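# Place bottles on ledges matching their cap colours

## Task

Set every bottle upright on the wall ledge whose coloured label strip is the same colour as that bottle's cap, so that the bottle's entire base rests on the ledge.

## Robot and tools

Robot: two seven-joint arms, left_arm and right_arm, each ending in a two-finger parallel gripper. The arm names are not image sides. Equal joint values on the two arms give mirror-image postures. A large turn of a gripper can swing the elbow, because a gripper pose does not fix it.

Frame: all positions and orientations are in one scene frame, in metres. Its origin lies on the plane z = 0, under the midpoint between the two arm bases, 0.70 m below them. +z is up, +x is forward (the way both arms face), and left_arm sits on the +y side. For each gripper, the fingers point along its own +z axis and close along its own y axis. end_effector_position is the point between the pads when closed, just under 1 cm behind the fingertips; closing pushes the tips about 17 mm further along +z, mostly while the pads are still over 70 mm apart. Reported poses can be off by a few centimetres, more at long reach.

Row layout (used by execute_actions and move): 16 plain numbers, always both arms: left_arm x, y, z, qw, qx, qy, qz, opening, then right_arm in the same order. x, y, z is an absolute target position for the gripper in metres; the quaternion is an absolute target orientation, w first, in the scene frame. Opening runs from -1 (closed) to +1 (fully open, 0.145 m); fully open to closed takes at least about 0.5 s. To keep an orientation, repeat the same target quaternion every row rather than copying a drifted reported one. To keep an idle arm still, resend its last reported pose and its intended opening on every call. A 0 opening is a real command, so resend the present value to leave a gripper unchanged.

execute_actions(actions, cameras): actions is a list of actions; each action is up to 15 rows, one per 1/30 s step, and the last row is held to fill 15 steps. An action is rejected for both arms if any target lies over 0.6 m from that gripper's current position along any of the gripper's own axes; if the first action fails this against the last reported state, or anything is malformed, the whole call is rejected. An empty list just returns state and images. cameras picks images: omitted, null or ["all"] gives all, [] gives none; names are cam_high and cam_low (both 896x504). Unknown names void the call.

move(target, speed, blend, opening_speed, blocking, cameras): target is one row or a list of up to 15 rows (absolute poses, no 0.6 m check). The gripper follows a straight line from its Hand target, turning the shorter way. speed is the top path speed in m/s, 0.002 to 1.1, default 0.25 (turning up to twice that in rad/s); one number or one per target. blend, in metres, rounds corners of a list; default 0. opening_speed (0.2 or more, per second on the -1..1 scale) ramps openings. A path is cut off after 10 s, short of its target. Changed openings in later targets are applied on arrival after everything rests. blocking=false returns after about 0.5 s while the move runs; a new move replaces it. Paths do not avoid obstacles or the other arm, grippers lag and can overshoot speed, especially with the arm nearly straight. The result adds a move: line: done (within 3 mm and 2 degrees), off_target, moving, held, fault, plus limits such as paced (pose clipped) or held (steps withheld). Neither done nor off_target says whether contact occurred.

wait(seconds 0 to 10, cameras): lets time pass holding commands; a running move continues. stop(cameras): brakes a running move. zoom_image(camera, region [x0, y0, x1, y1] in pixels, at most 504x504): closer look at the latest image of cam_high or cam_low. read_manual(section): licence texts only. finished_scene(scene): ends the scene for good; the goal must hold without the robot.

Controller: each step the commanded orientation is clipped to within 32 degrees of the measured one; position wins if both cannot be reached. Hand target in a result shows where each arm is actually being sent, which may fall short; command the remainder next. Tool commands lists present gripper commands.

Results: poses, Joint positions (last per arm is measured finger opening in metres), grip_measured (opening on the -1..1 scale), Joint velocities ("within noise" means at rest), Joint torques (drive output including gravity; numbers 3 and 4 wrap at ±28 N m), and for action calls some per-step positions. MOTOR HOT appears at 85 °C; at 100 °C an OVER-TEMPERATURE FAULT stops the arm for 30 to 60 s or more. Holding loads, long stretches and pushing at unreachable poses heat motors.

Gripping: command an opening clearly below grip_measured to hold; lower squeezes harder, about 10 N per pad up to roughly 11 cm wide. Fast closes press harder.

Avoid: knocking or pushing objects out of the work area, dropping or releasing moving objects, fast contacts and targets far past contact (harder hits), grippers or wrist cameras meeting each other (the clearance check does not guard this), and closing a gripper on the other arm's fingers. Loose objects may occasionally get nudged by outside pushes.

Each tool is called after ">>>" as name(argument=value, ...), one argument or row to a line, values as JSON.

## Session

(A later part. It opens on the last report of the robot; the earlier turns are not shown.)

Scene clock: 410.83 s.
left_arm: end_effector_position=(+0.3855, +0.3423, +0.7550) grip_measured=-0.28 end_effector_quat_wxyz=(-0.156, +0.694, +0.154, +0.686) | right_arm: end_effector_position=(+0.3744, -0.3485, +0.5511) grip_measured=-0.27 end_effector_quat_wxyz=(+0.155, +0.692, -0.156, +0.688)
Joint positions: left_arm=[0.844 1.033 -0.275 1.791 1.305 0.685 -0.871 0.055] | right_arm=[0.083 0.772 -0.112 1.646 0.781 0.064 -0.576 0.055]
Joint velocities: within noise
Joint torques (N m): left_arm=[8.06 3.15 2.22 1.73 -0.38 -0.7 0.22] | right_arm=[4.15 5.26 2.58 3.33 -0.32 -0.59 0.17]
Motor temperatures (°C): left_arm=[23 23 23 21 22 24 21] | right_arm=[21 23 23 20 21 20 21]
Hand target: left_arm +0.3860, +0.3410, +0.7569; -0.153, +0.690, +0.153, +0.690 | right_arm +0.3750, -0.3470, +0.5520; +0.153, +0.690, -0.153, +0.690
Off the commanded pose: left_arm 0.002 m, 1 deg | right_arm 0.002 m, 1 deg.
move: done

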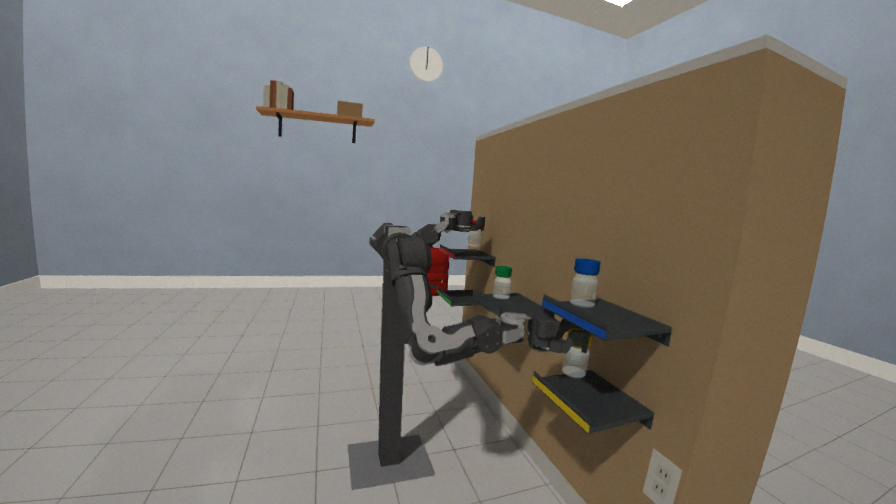

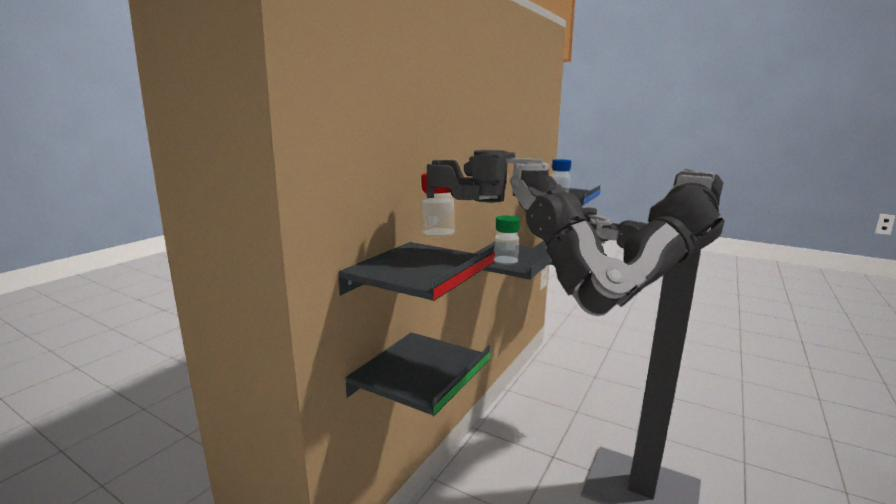

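>>> move(
  target=[
    [0.386,0.341,0.728,-0.153,0.690,0.153,0.690,-1,0.375,-0.347,0.530,0.153,0.690,-0.153,0.690,-1],
    [0.386,0.341,0.716,-0.153,0.690,0.153,0.690,-1,0.375,-0.347,0.518,0.153,0.690,-0.153,0.690,-1],
  ],
  speed=[0.06,0.02],
)

>>> zoom_image(
  camera="cam_high",
  region=[440, 200, 640, 400],
)

>>> zoom_image(
  camera="cam_low",
  region=[340, 130, 640, 390],
)

Scene clock: 422.97 s.
left_arm: end_effector_position=(+0.3852, +0.3419, +0.7208) grip_measured=-0.28 end_effector_quat_wxyz=(-0.154, +0.684, +0.156, +0.696) | right_arm: end_effector_position=(+0.3753, -0.3488, +0.5280) grip_measured=-0.27 end_effector_quat_wxyz=(+0.158, +0.678, -0.152, +0.702)
Joint positions: left_arm=[0.653 1.065 -0.26 1.827 1.249 0.5 -0.844 0.055] | right_arm=[0.076 0.715 -0.141 1.54 0.7 -0.069 -0.529 0.055]
Joint velocities: within noise
Joint torques (N m): left_arm=[5.05 4.87 2.14 1.72 -0.08 -0.33 0.21] | right_arm=[3.07 3.63 1.48 1.84 0.2 0.01 0.19]
Motor temperatures (°C): left_arm=[25 23 24 21 22 24 21] | right_arm=[22 24 23 20 21 20 21]
Hand target: left_arm +0.3860, +0.3410, +0.7159; -0.153, +0.690, +0.153, +0.690 | right_arm +0.3747, -0.3470, +0.5181; +0.153, +0.690, -0.153, +0.690
Off the commanded pose: left_arm 0.005 m, 1 deg | right_arm 0.010 m, 2 deg.
move: off_target (left_arm, right_arm)

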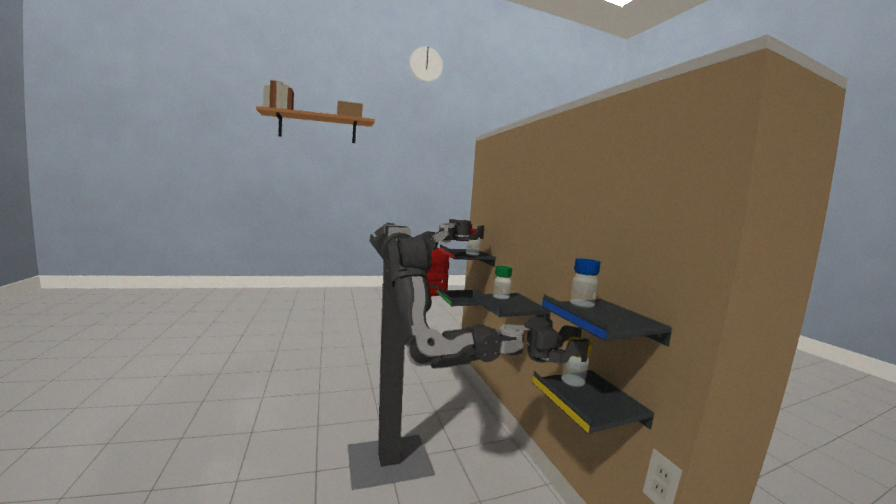

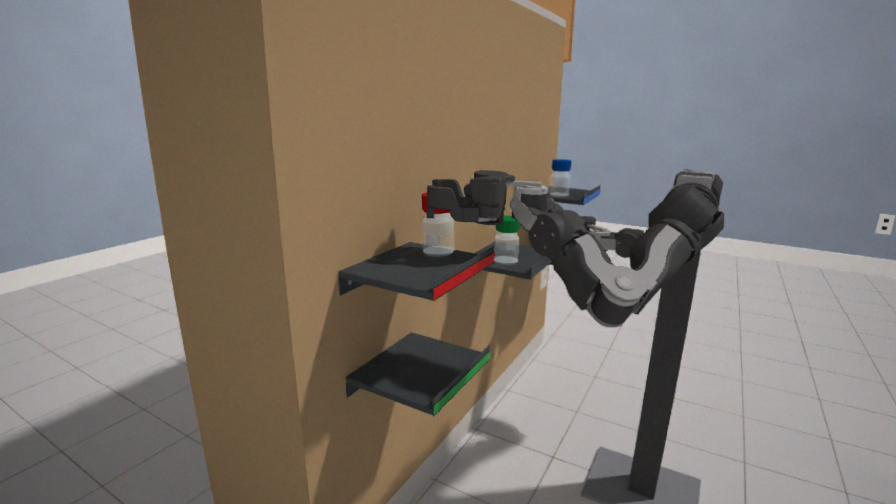

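Scaled by 2.520 from the camera's 896x504 image, which has a finer 1280x720 frame.

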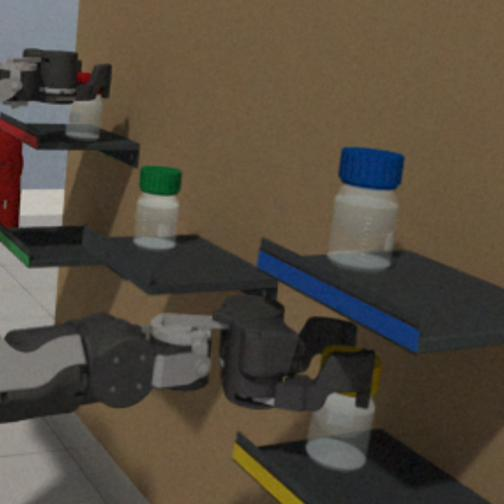

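Scaled by 1.680 from the camera's 896x504 image, which has a finer 1280x720 frame.

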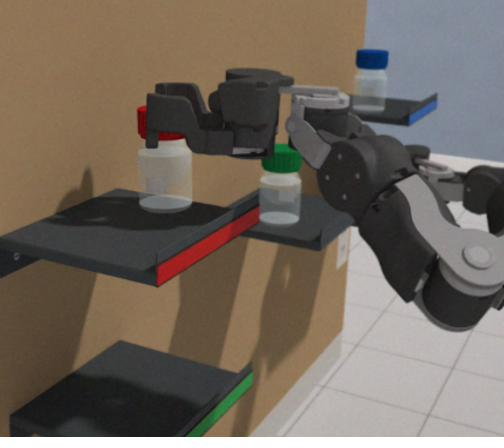

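>>> move(
  target=[
    [0.386,0.341,0.719,-0.153,0.690,0.153,0.690,-1,0.375,-0.347,0.526,0.153,0.690,-0.153,0.690,-1],
    [0.386,0.341,0.719,-0.153,0.690,0.153,0.690,0.2,0.375,-0.347,0.526,0.153,0.690,-0.153,0.690,0.2],
  ],
  speed=0.03,
  opening_speed=0.6,
)

>>> zoom_image(
  camera="cam_high",
  region=[440, 200, 640, 400],
)

>>> zoom_image(
  camera="cam_low",
  region=[340, 130, 640, 390],
)

Scene clock: 436.03 s.
left_arm: end_effector_position=(+0.3852, +0.3415, +0.7207) grip_measured=+0.20 end_effector_quat_wxyz=(-0.154, +0.688, +0.154, +0.692) | right_arm: end_effector_position=(+0.3755, -0.3464, +0.5268) grip_measured=+0.20 end_effector_quat_wxyz=(+0.152, +0.689, -0.152, +0.692)
Joint positions: left_arm=[0.659 1.065 -0.26 1.827 1.255 0.515 -0.844 0.09] | right_arm=[0.074 0.718 -0.137 1.559 0.721 -0.03 -0.53 0.09]
Joint velocities: within noise
Joint torques (N m): left_arm=[6.9 4.34 2.28 1.44 -0.17 -0.38 0.16] | right_arm=[3.63 5.24 3.28 3.52 -0.11 -0.25 -0.05]
Motor temperatures (°C): left_arm=[24 23 24 21 22 24 21] | right_arm=[22 24 23 20 20 20 21]
Hand target: left_arm +0.3860, +0.3410, +0.7190; -0.153, +0.690, +0.153, +0.690 | right_arm +0.3750, -0.3469, +0.5260; +0.153, +0.690, -0.153, +0.690
Off the commanded pose: left_arm 0.002 m, 0 deg | right_arm 0.001 m, 0 deg.
move: done

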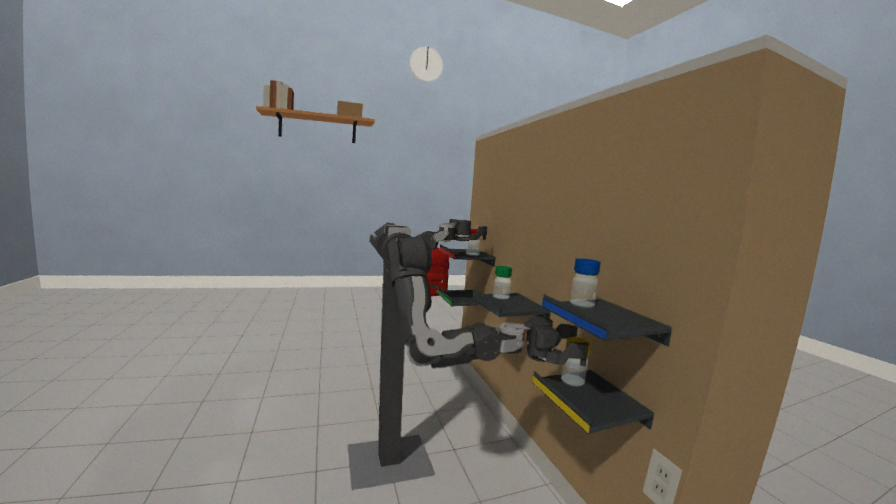

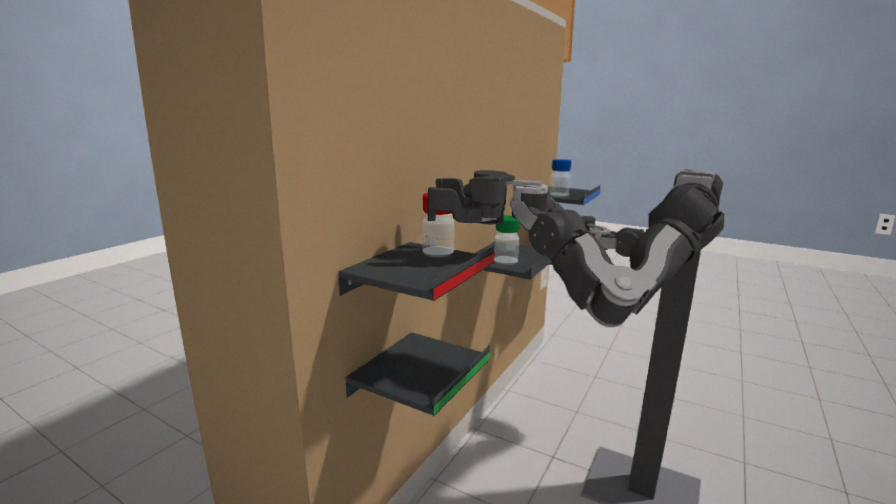

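Scaled by 2.520 from the camera's 896x504 image, which has a finer 1280x720 frame.

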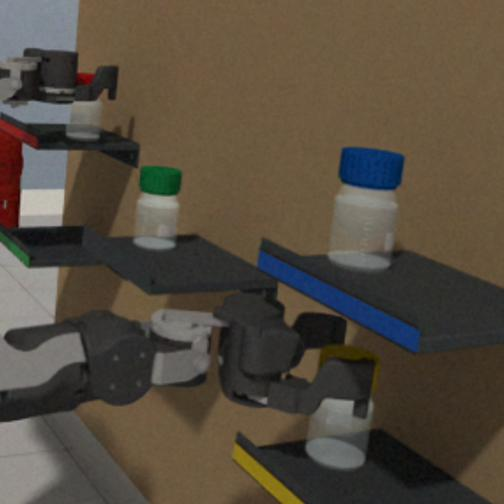

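Scaled by 1.680 from the camera's 896x504 image, which has a finer 1280x720 frame.

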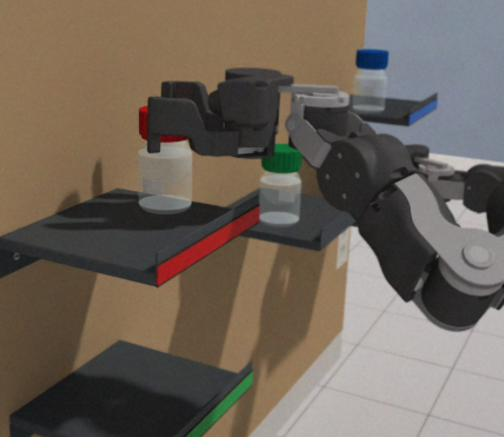

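>>> move(
  target=[
    [0.30,0.30,0.725,-0.153,0.690,0.153,0.690,0.2,0.29,-0.307,0.53,0.153,0.690,-0.153,0.690,0.2],
    [0.30,0.22,0.76,-0.0923,0.7010,0.0923,0.7010,0.2,0.25,-0.29,0.51,0.153,0.690,-0.153,0.690,0.2],
    [0.325,0.07,0.74,0.0616,0.7044,-0.0616,0.7044,0.4,0.25,-0.29,0.51,0.153,0.690,-0.153,0.690,0.2],
  ],
  speed=[0.12,0.15,0.2],
  opening_speed=2,
)

>>> zoom_image(
  camera="cam_high",
  region=[440, 200, 640, 400],
)

>>> zoom_image(
  camera="cam_low",
  region=[340, 130, 640, 390],
)

Scene clock: 450.63 s.
left_arm: end_effector_position=(+0.3249, +0.0708, +0.7403) grip_measured=+0.40 end_effector_quat_wxyz=(+0.060, +0.704, -0.060, +0.705) | right_arm: end_effector_position=(+0.2500, -0.2908, +0.5091) grip_measured=+0.20 end_effector_quat_wxyz=(+0.155, +0.692, -0.152, +0.688)
Joint positions: left_arm=[0.99 0.468 -0.67 2.299 1.526 0.777 -1.402 0.105] | right_arm=[-0.605 0.613 0.003 2.065 0.503 -0.174 -0.717 0.09]
Joint velocities: within noise
Joint torques (N m): left_arm=[6.92 0.28 1.65 0.57 -0.31 -0.22 0.22] | right_arm=[0.73 2.62 1.68 4.16 -0.35 -0.46 -0.01]
Motor temperatures (°C): left_arm=[25 23 24 21 22 24 21] | right_arm=[22 24 23 20 20 20 21]
Hand target: left_arm +0.3250, +0.0700, +0.7401; +0.062, +0.704, -0.062, +0.704 | right_arm +0.2500, -0.2900, +0.5101; +0.153, +0.690, -0.153, +0.690
Off the commanded pose: left_arm 0.001 m, 0 deg | right_arm 0.001 m, 0 deg.
move: done

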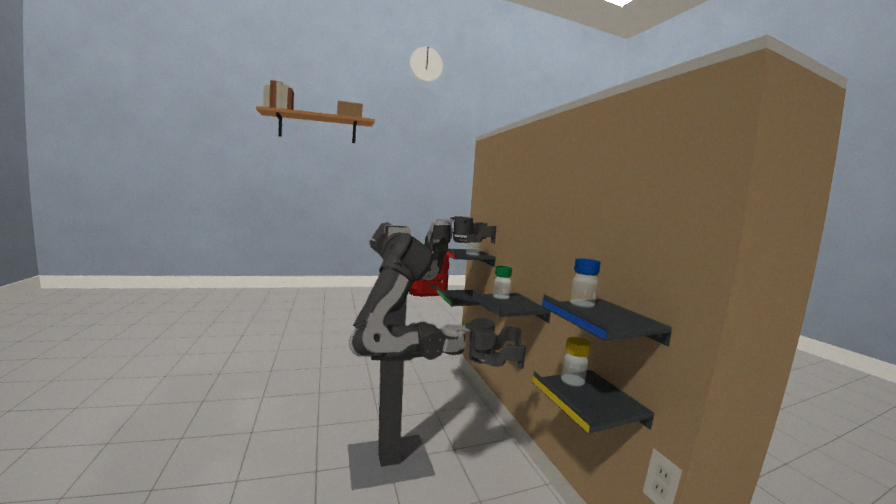

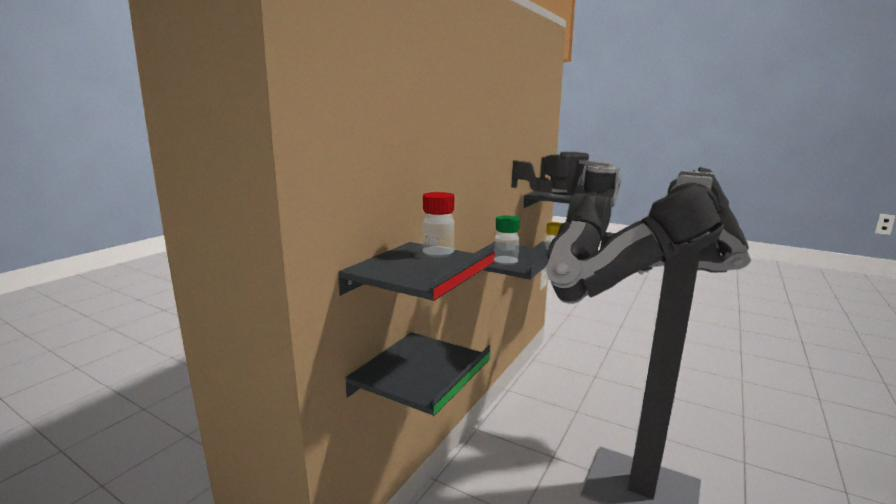

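Scaled by 2.520 from the camera's 896x504 image, which has a finer 1280x720 frame.

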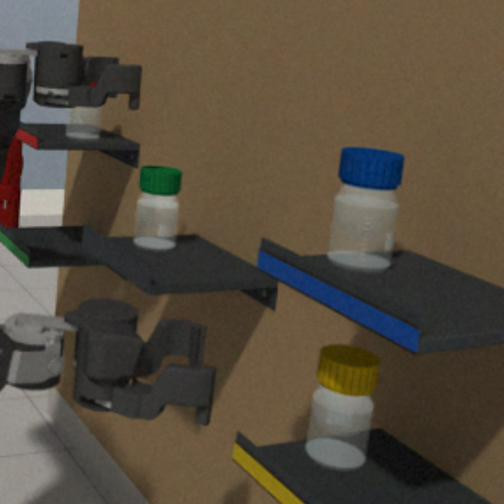

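Scaled by 1.680 from the camera's 896x504 image, which has a finer 1280x720 frame.

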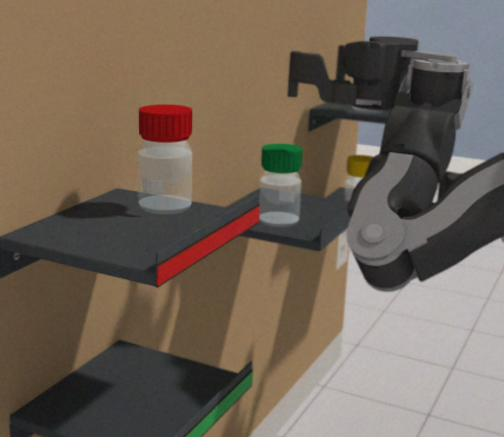

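>>> move(
  target=[
    [0.327,0.051,0.645,0.0616,0.7044,-0.0616,0.7044,0.4,0.25,-0.29,0.51,0.153,0.690,-0.153,0.690,0.2],
    [0.375,0.043,0.624,0.0616,0.7044,-0.0616,0.7044,0.4,0.25,-0.29,0.51,0.153,0.690,-0.153,0.690,0.2],
    [0.375,0.043,0.624,0.0616,0.7044,-0.0616,0.7044,-0.7,0.25,-0.29,0.51,0.153,0.690,-0.153,0.690,0.2],
  ],
  speed=[0.12,0.08,0.08],
  opening_speed=1.2,
)

>>> zoom_image(
  camera="cam_high",
  region=[440, 220, 580, 340],
)

>>> zoom_image(
  camera="cam_low",
  region=[440, 170, 600, 290],
)

Scene clock: 465.60 s.
left_arm: end_effector_position=(+0.3752, +0.0445, +0.6249) grip_measured=-0.27 end_effector_quat_wxyz=(+0.059, +0.704, -0.060, +0.705) | right_arm: end_effector_position=(+0.2500, -0.2909, +0.5090) grip_measured=+0.20 end_effector_quat_wxyz=(+0.155, +0.692, -0.152, +0.688)
Joint positions: left_arm=[0.758 0.505 -1.008 1.975 0.942 0.319 -0.992 0.056] | right_arm=[-0.605 0.613 0.003 2.065 0.503 -0.175 -0.717 0.09]
Joint velocities: within noise
Joint torques (N m): left_arm=[7.42 -0.17 1.91 2.91 -0.31 -0.45 0.21] | right_arm=[0.75 2.52 1.7 4.21 -0.33 -0.49 0]
Motor temperatures (°C): left_arm=[25 22 24 21 22 24 21] | right_arm=[21 23 23 20 20 20 21]
Hand target: left_arm +0.3750, +0.0430, +0.6239; +0.061, +0.704, -0.062, +0.704 | right_arm +0.2500, -0.2900, +0.5100; +0.153, +0.690, -0.153, +0.690
Off the commanded pose: left_arm 0.002 m, 0 deg | right_arm 0.001 m, 0 deg.
move: done

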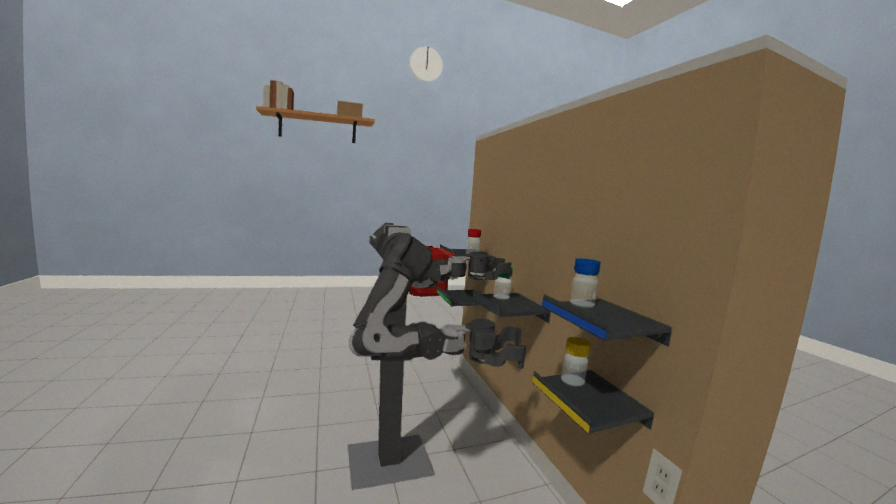

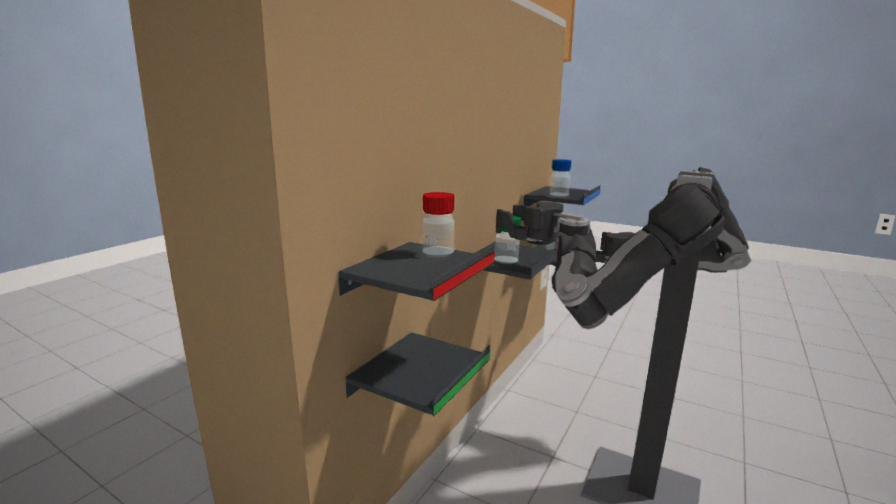

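Scaled by 3.600 from the camera's 896x504 image, which has a finer 1280x720 frame.

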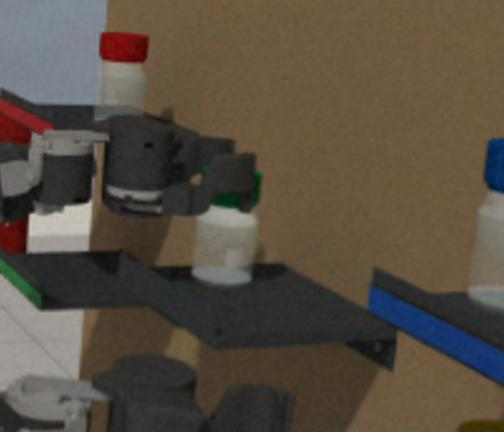

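Scaled by 3.150 from the camera's 896x504 image, which has a finer 1280x720 frame.

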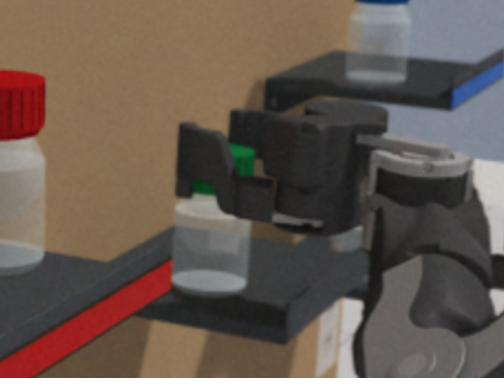

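>>> move(
  target=[
    [0.372,0.045,0.67,0.0616,0.7044,-0.0616,0.7044,-1,0.25,-0.29,0.51,0.153,0.690,-0.153,0.690,0.2],
    [0.33,0.07,0.77,0.0616,0.7044,-0.0616,0.7044,-1,0.25,-0.29,0.51,0.153,0.690,-0.153,0.690,0.2],
    [0.31,0.20,0.785,-0.0616,0.7044,0.0616,0.7044,-1,0.25,-0.29,0.51,0.153,0.690,-0.153,0.690,0.2],
    [0.225,0.345,0.785,-0.2418,0.6645,0.2418,0.6645,-1,0.25,-0.29,0.51,0.153,0.690,-0.153,0.690,0.2],
    [0.222,0.352,0.66,-0.2418,0.6645,0.2418,0.6645,-1,0.25,-0.29,0.51,0.153,0.690,-0.153,0.690,0.2],
  ],
  speed=0.13,
  blend=0.02,
)

>>> zoom_image(
  camera="cam_high",
  region=[380, 200, 540, 340],
)

>>> zoom_image(
  camera="cam_low",
  region=[400, 150, 640, 390],
)

Scene clock: 485.70 s.
left_arm: end_effector_position=(+0.2233, +0.3529, +0.6575) grip_measured=-0.27 end_effector_quat_wxyz=(-0.251, +0.618, +0.212, +0.714) | right_arm: end_effector_position=(+0.2500, -0.2908, +0.5091) grip_measured=+0.20 end_effector_quat_wxyz=(+0.155, +0.692, -0.152, +0.689)
Joint positions: left_arm=[-0.773 0.807 0.644 2.43 0.896 0.136 -0.933 0.056] | right_arm=[-0.605 0.613 0.003 2.065 0.503 -0.175 -0.717 0.09]
Joint velocities: within noise
Joint torques (N m): left_arm=[0.7 2.99 2.67 3.26 -0.43 -0.67 0.22] | right_arm=[0.86 2.55 1.78 4.26 -0.34 -0.48 0.02]
Motor temperatures (°C): left_arm=[25 22 24 21 22 24 21] | right_arm=[21 23 23 21 20 20 21]
Hand target: left_arm +0.2229, +0.3529, +0.6596; -0.250, +0.614, +0.212, +0.718 | right_arm +0.2500, -0.2900, +0.5101; +0.153, +0.690, -0.153, +0.691
Off the commanded pose: left_arm 0.003 m, 9 deg | right_arm 0.001 m, 0 deg.
joint sent to its limit (left arm) — joint 4 (elbow), upper limit, where the elbow is as bent as it goes. The joint targets are off in orientation, not in position.
move: off_target (left_arm)

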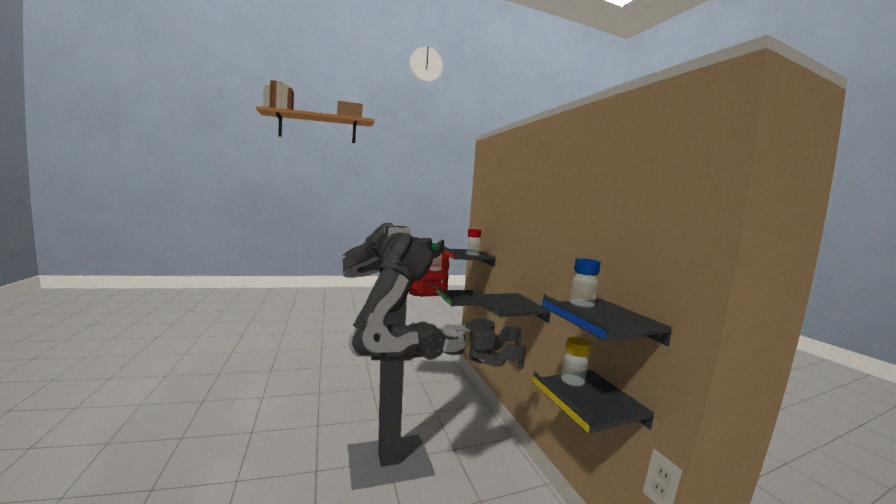

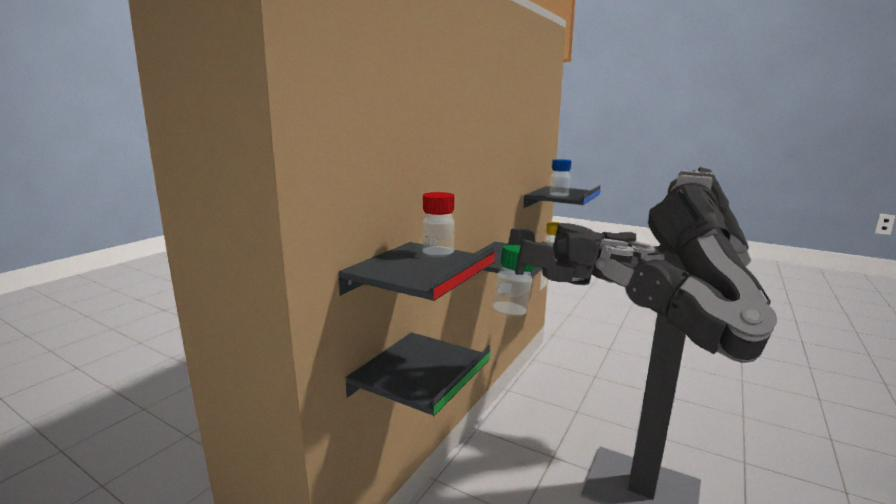

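Scaled by 3.150 from the camera's 896x504 image, which has a finer 1280x720 frame.

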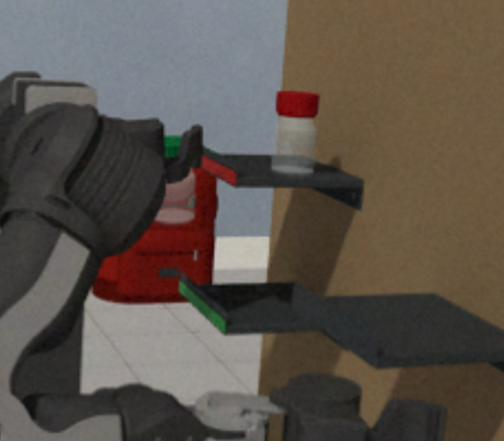

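Scaled by 2.100 from the camera's 896x504 image, which has a finer 1280x720 frame.

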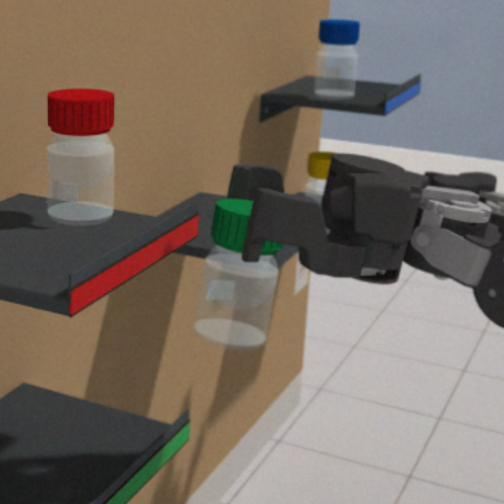

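>>> move(
  target=[
    [0.224,0.350,0.557,-0.2418,0.6645,0.2418,0.6645,-1,0.25,-0.29,0.51,0.153,0.690,-0.153,0.690,0.2],
    [0.30,0.325,0.557,-0.183,0.683,0.183,0.683,-1,0.25,-0.29,0.51,0.153,0.690,-0.153,0.690,0.2],
    [0.386,0.343,0.555,-0.153,0.690,0.153,0.690,-1,0.25,-0.29,0.51,0.153,0.690,-0.153,0.690,0.2],
    [0.386,0.343,0.537,-0.153,0.690,0.153,0.690,-1,0.25,-0.29,0.51,0.153,0.690,-0.153,0.690,0.2],
  ],
  speed=[0.12,0.1,0.08,0.05],
  blend=[0.01,0.01,0,0],
)

>>> zoom_image(
  camera="cam_high",
  region=[420, 220, 540, 340],
)

>>> zoom_image(
  camera="cam_low",
  region=[340, 220, 560, 420],
)

Scene clock: 501.27 s.
left_arm: end_effector_position=(+0.3856, +0.3440, +0.5369) grip_measured=-0.27 end_effector_quat_wxyz=(-0.154, +0.692, +0.155, +0.688) | right_arm: end_effector_position=(+0.2500, -0.2908, +0.5091) grip_measured=+0.20 end_effector_quat_wxyz=(+0.155, +0.692, -0.152, +0.689)
Joint positions: left_arm=[0.16 0.784 -0.243 1.557 0.801 -0.017 -0.602 0.056] | right_arm=[-0.605 0.613 0.003 2.065 0.503 -0.175 -0.717 0.09]
Joint velocities: within noise
Joint torques (N m): left_arm=[6.24 4.71 1.95 3.49 -0.33 -0.84 0.22] | right_arm=[0.83 2.65 1.78 4.21 -0.34 -0.44 0]
Motor temperatures (°C): left_arm=[24 22 24 21 22 24 21] | right_arm=[21 23 23 21 20 20 21]
Hand target: left_arm +0.3860, +0.3430, +0.5370; -0.153, +0.690, +0.153, +0.690 | right_arm +0.2500, -0.2900, +0.5101; +0.153, +0.690, -0.153, +0.691
Off the commanded pose: left_arm 0.001 m, 0 deg | right_arm 0.001 m, 0 deg.
move: done

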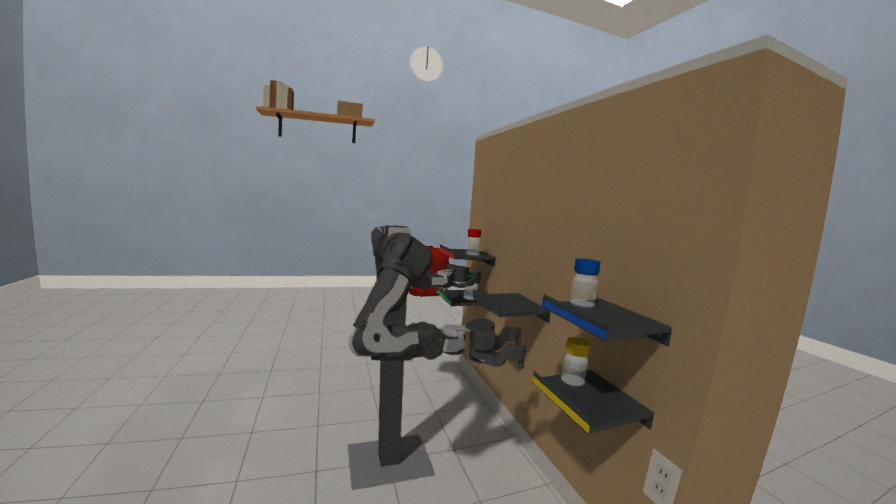

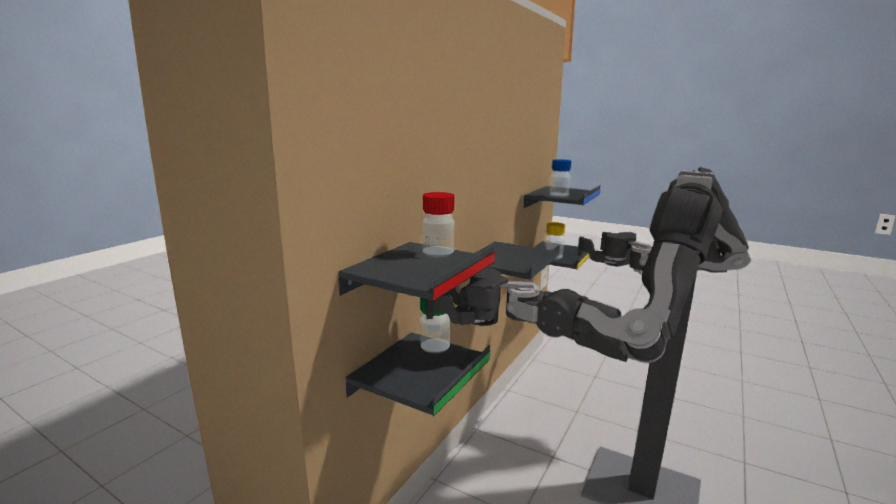

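Scaled by 4.200 from the camera's 896x504 image, which has a finer 1280x720 frame.

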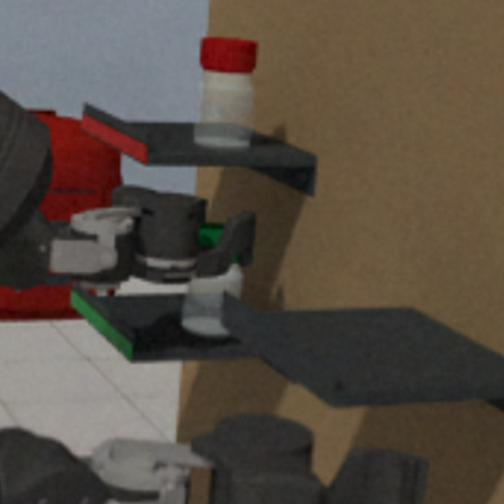

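Scaled by 2.291 from the camera's 896x504 image, which has a finer 1280x720 frame.

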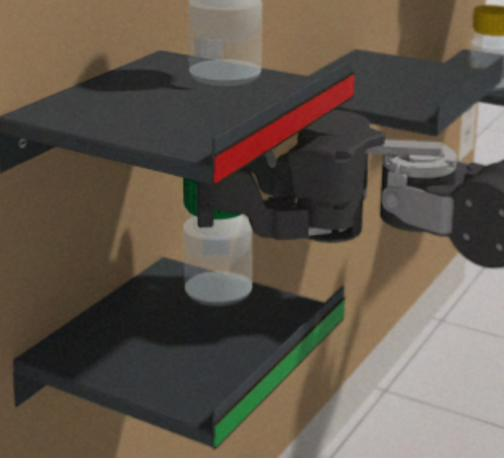

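>>> move(
  target=[
    [0.386,0.343,0.524,-0.153,0.690,0.153,0.690,-1,0.25,-0.29,0.51,0.153,0.690,-0.153,0.690,0.2],
  ],
  speed=0.025,
)

>>> zoom_image(
  camera="cam_low",
  region=[340, 220, 560, 420],
)

Scene clock: 508.40 s.
left_arm: end_effector_position=(+0.3859, +0.3450, +0.5317) grip_measured=-0.27 end_effector_quat_wxyz=(-0.156, +0.681, +0.154, +0.699) | right_arm: end_effector_position=(+0.2500, -0.2908, +0.5091) grip_measured=+0.20 end_effector_quat_wxyz=(+0.155, +0.692, -0.152, +0.689)
Joint positions: left_arm=[0.16 0.774 -0.264 1.518 0.777 -0.085 -0.594 0.056] | right_arm=[-0.605 0.613 0.003 2.065 0.503 -0.175 -0.717 0.09]
Joint velocities: within noise
Joint torques (N m): left_arm=[5.58 3.92 0.98 2.47 0.04 -0.29 0.25] | right_arm=[0.67 2.62 1.76 4.31 -0.32 -0.45 -0.01]
Motor temperatures (°C): left_arm=[24 23 24 22 22 24 21] | right_arm=[21 23 23 21 21 20 21]
Hand target: left_arm +0.3859, +0.3430, +0.5241; -0.153, +0.690, +0.153, +0.690 | right_arm +0.2500, -0.2900, +0.5101; +0.153, +0.690, -0.153, +0.691
Off the commanded pose: left_arm 0.008 m, 1 deg | right_arm 0.001 m, 0 deg.
move: off_target (left_arm)

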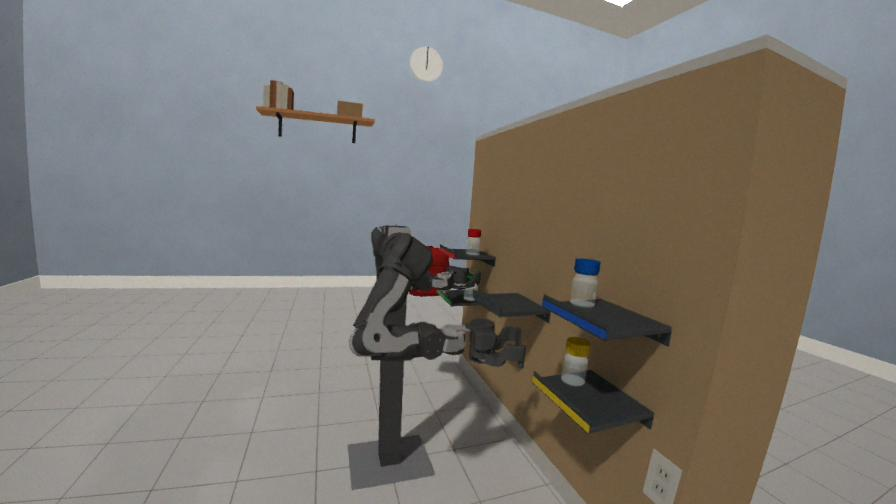

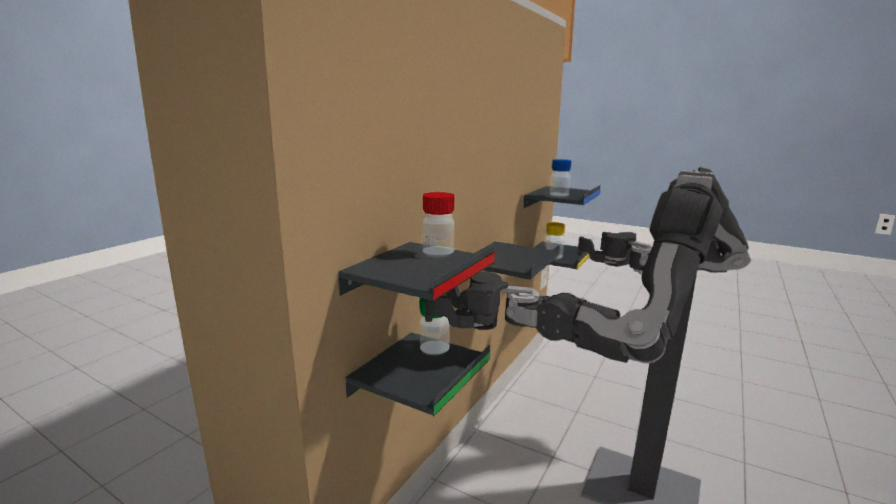

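Scaled by 2.291 from the camera's 896x504 image, which has a finer 1280x720 frame.

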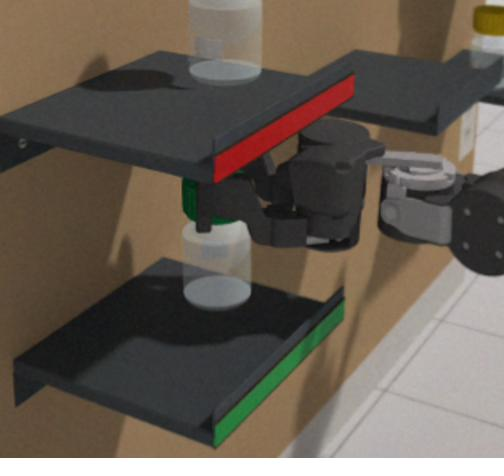

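Contact. Release and retract.

>>> move(
  target=[
    [0.386,0.343,0.529,-0.153,0.690,0.153,0.690,-1,0.25,-0.29,0.51,0.153,0.690,-0.153,0.690,0.2],
    [0.386,0.343,0.529,-0.153,0.690,0.153,0.690,0.25,0.25,-0.29,0.51,0.153,0.690,-0.153,0.690,0.2],
    [0.285,0.296,0.531,-0.153,0.690,0.153,0.690,0.25,0.25,-0.29,0.51,0.153,0.690,-0.153,0.690,0.2],
    [0.25,0.28,0.52,-0.153,0.690,0.153,0.690,0.25,0.25,-0.29,0.51,0.153,0.690,-0.153,0.690,0.2],
  ],
  speed=[0.03,0.03,0.12,0.12],
  opening_speed=0.7,
)

>>> zoom_image(
  camera="cam_low",
  region=[340, 140, 640, 420],
)

>>> zoom_image(
  camera="cam_high",
  region=[440, 200, 680, 440],
)

Scene clock: 521.97 s.
left_arm: end_effector_position=(+0.2503, +0.2799, +0.5189) grip_measured=+0.25 end_effector_quat_wxyz=(-0.153, +0.692, +0.150, +0.689) | right_arm: end_effector_position=(+0.2500, -0.2909, +0.5090) grip_measured=+0.20 end_effector_quat_wxyz=(+0.155, +0.692, -0.152, +0.688)
Joint positions: left_arm=[-0.585 0.74 -0.103 2.124 0.537 -0.188 -0.873 0.094] | right_arm=[-0.605 0.613 0.003 2.065 0.503 -0.175 -0.717 0.09]
Joint velocities: within noise
Joint torques (N m): left_arm=[1.31 2.62 1.59 5.31 -0.31 -0.53 -0.01] | right_arm=[0.78 2.76 1.83 4.12 -0.33 -0.47 0.01]
Motor temperatures (°C): left_arm=[24 23 24 22 22 24 21] | right_arm=[21 23 23 21 21 20 21]
Hand target: left_arm +0.2500, +0.2801, +0.5200; -0.153, +0.690, +0.153, +0.690 | right_arm +0.2500, -0.2900, +0.5100; +0.153, +0.690, -0.153, +0.690
Off the commanded pose: left_arm 0.001 m, 0 deg | right_arm 0.001 m, 0 deg.
move: done

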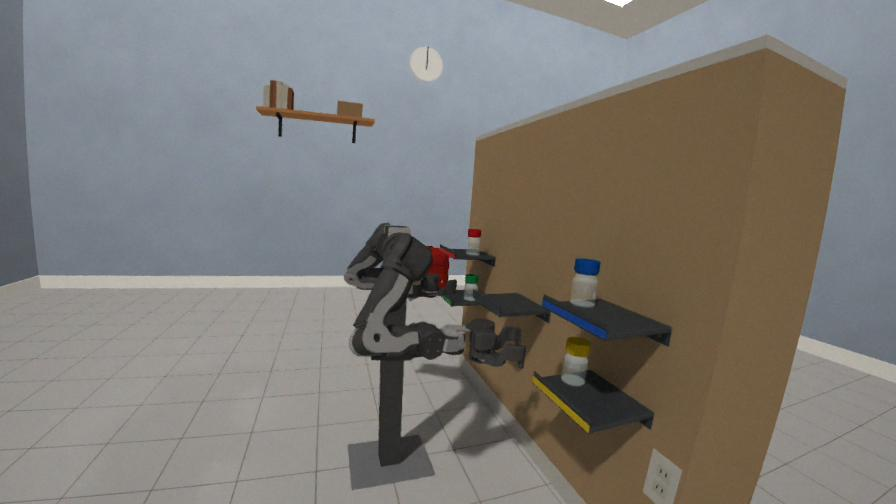

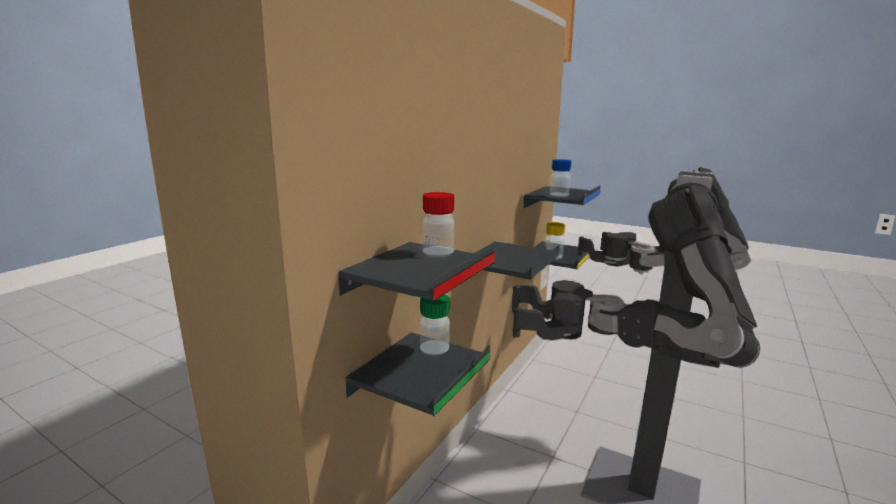

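Scaled by 1.680 from the camera's 896x504 image, which has a finer 1280x720 frame.

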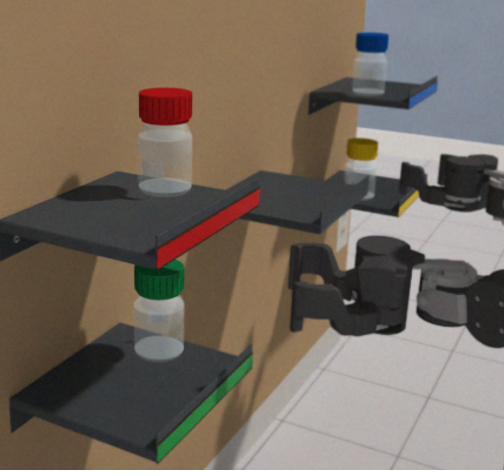

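Scaled by 2.100 from the camera's 896x504 image, which has a finer 1280x720 frame.

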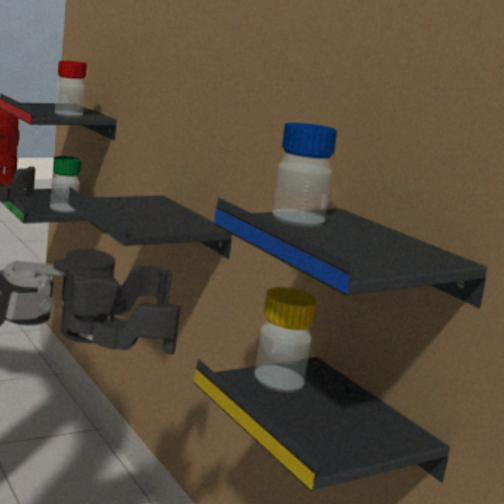

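>>> finished_scene(
  scene=2,
)

The scene is finished: the task was done.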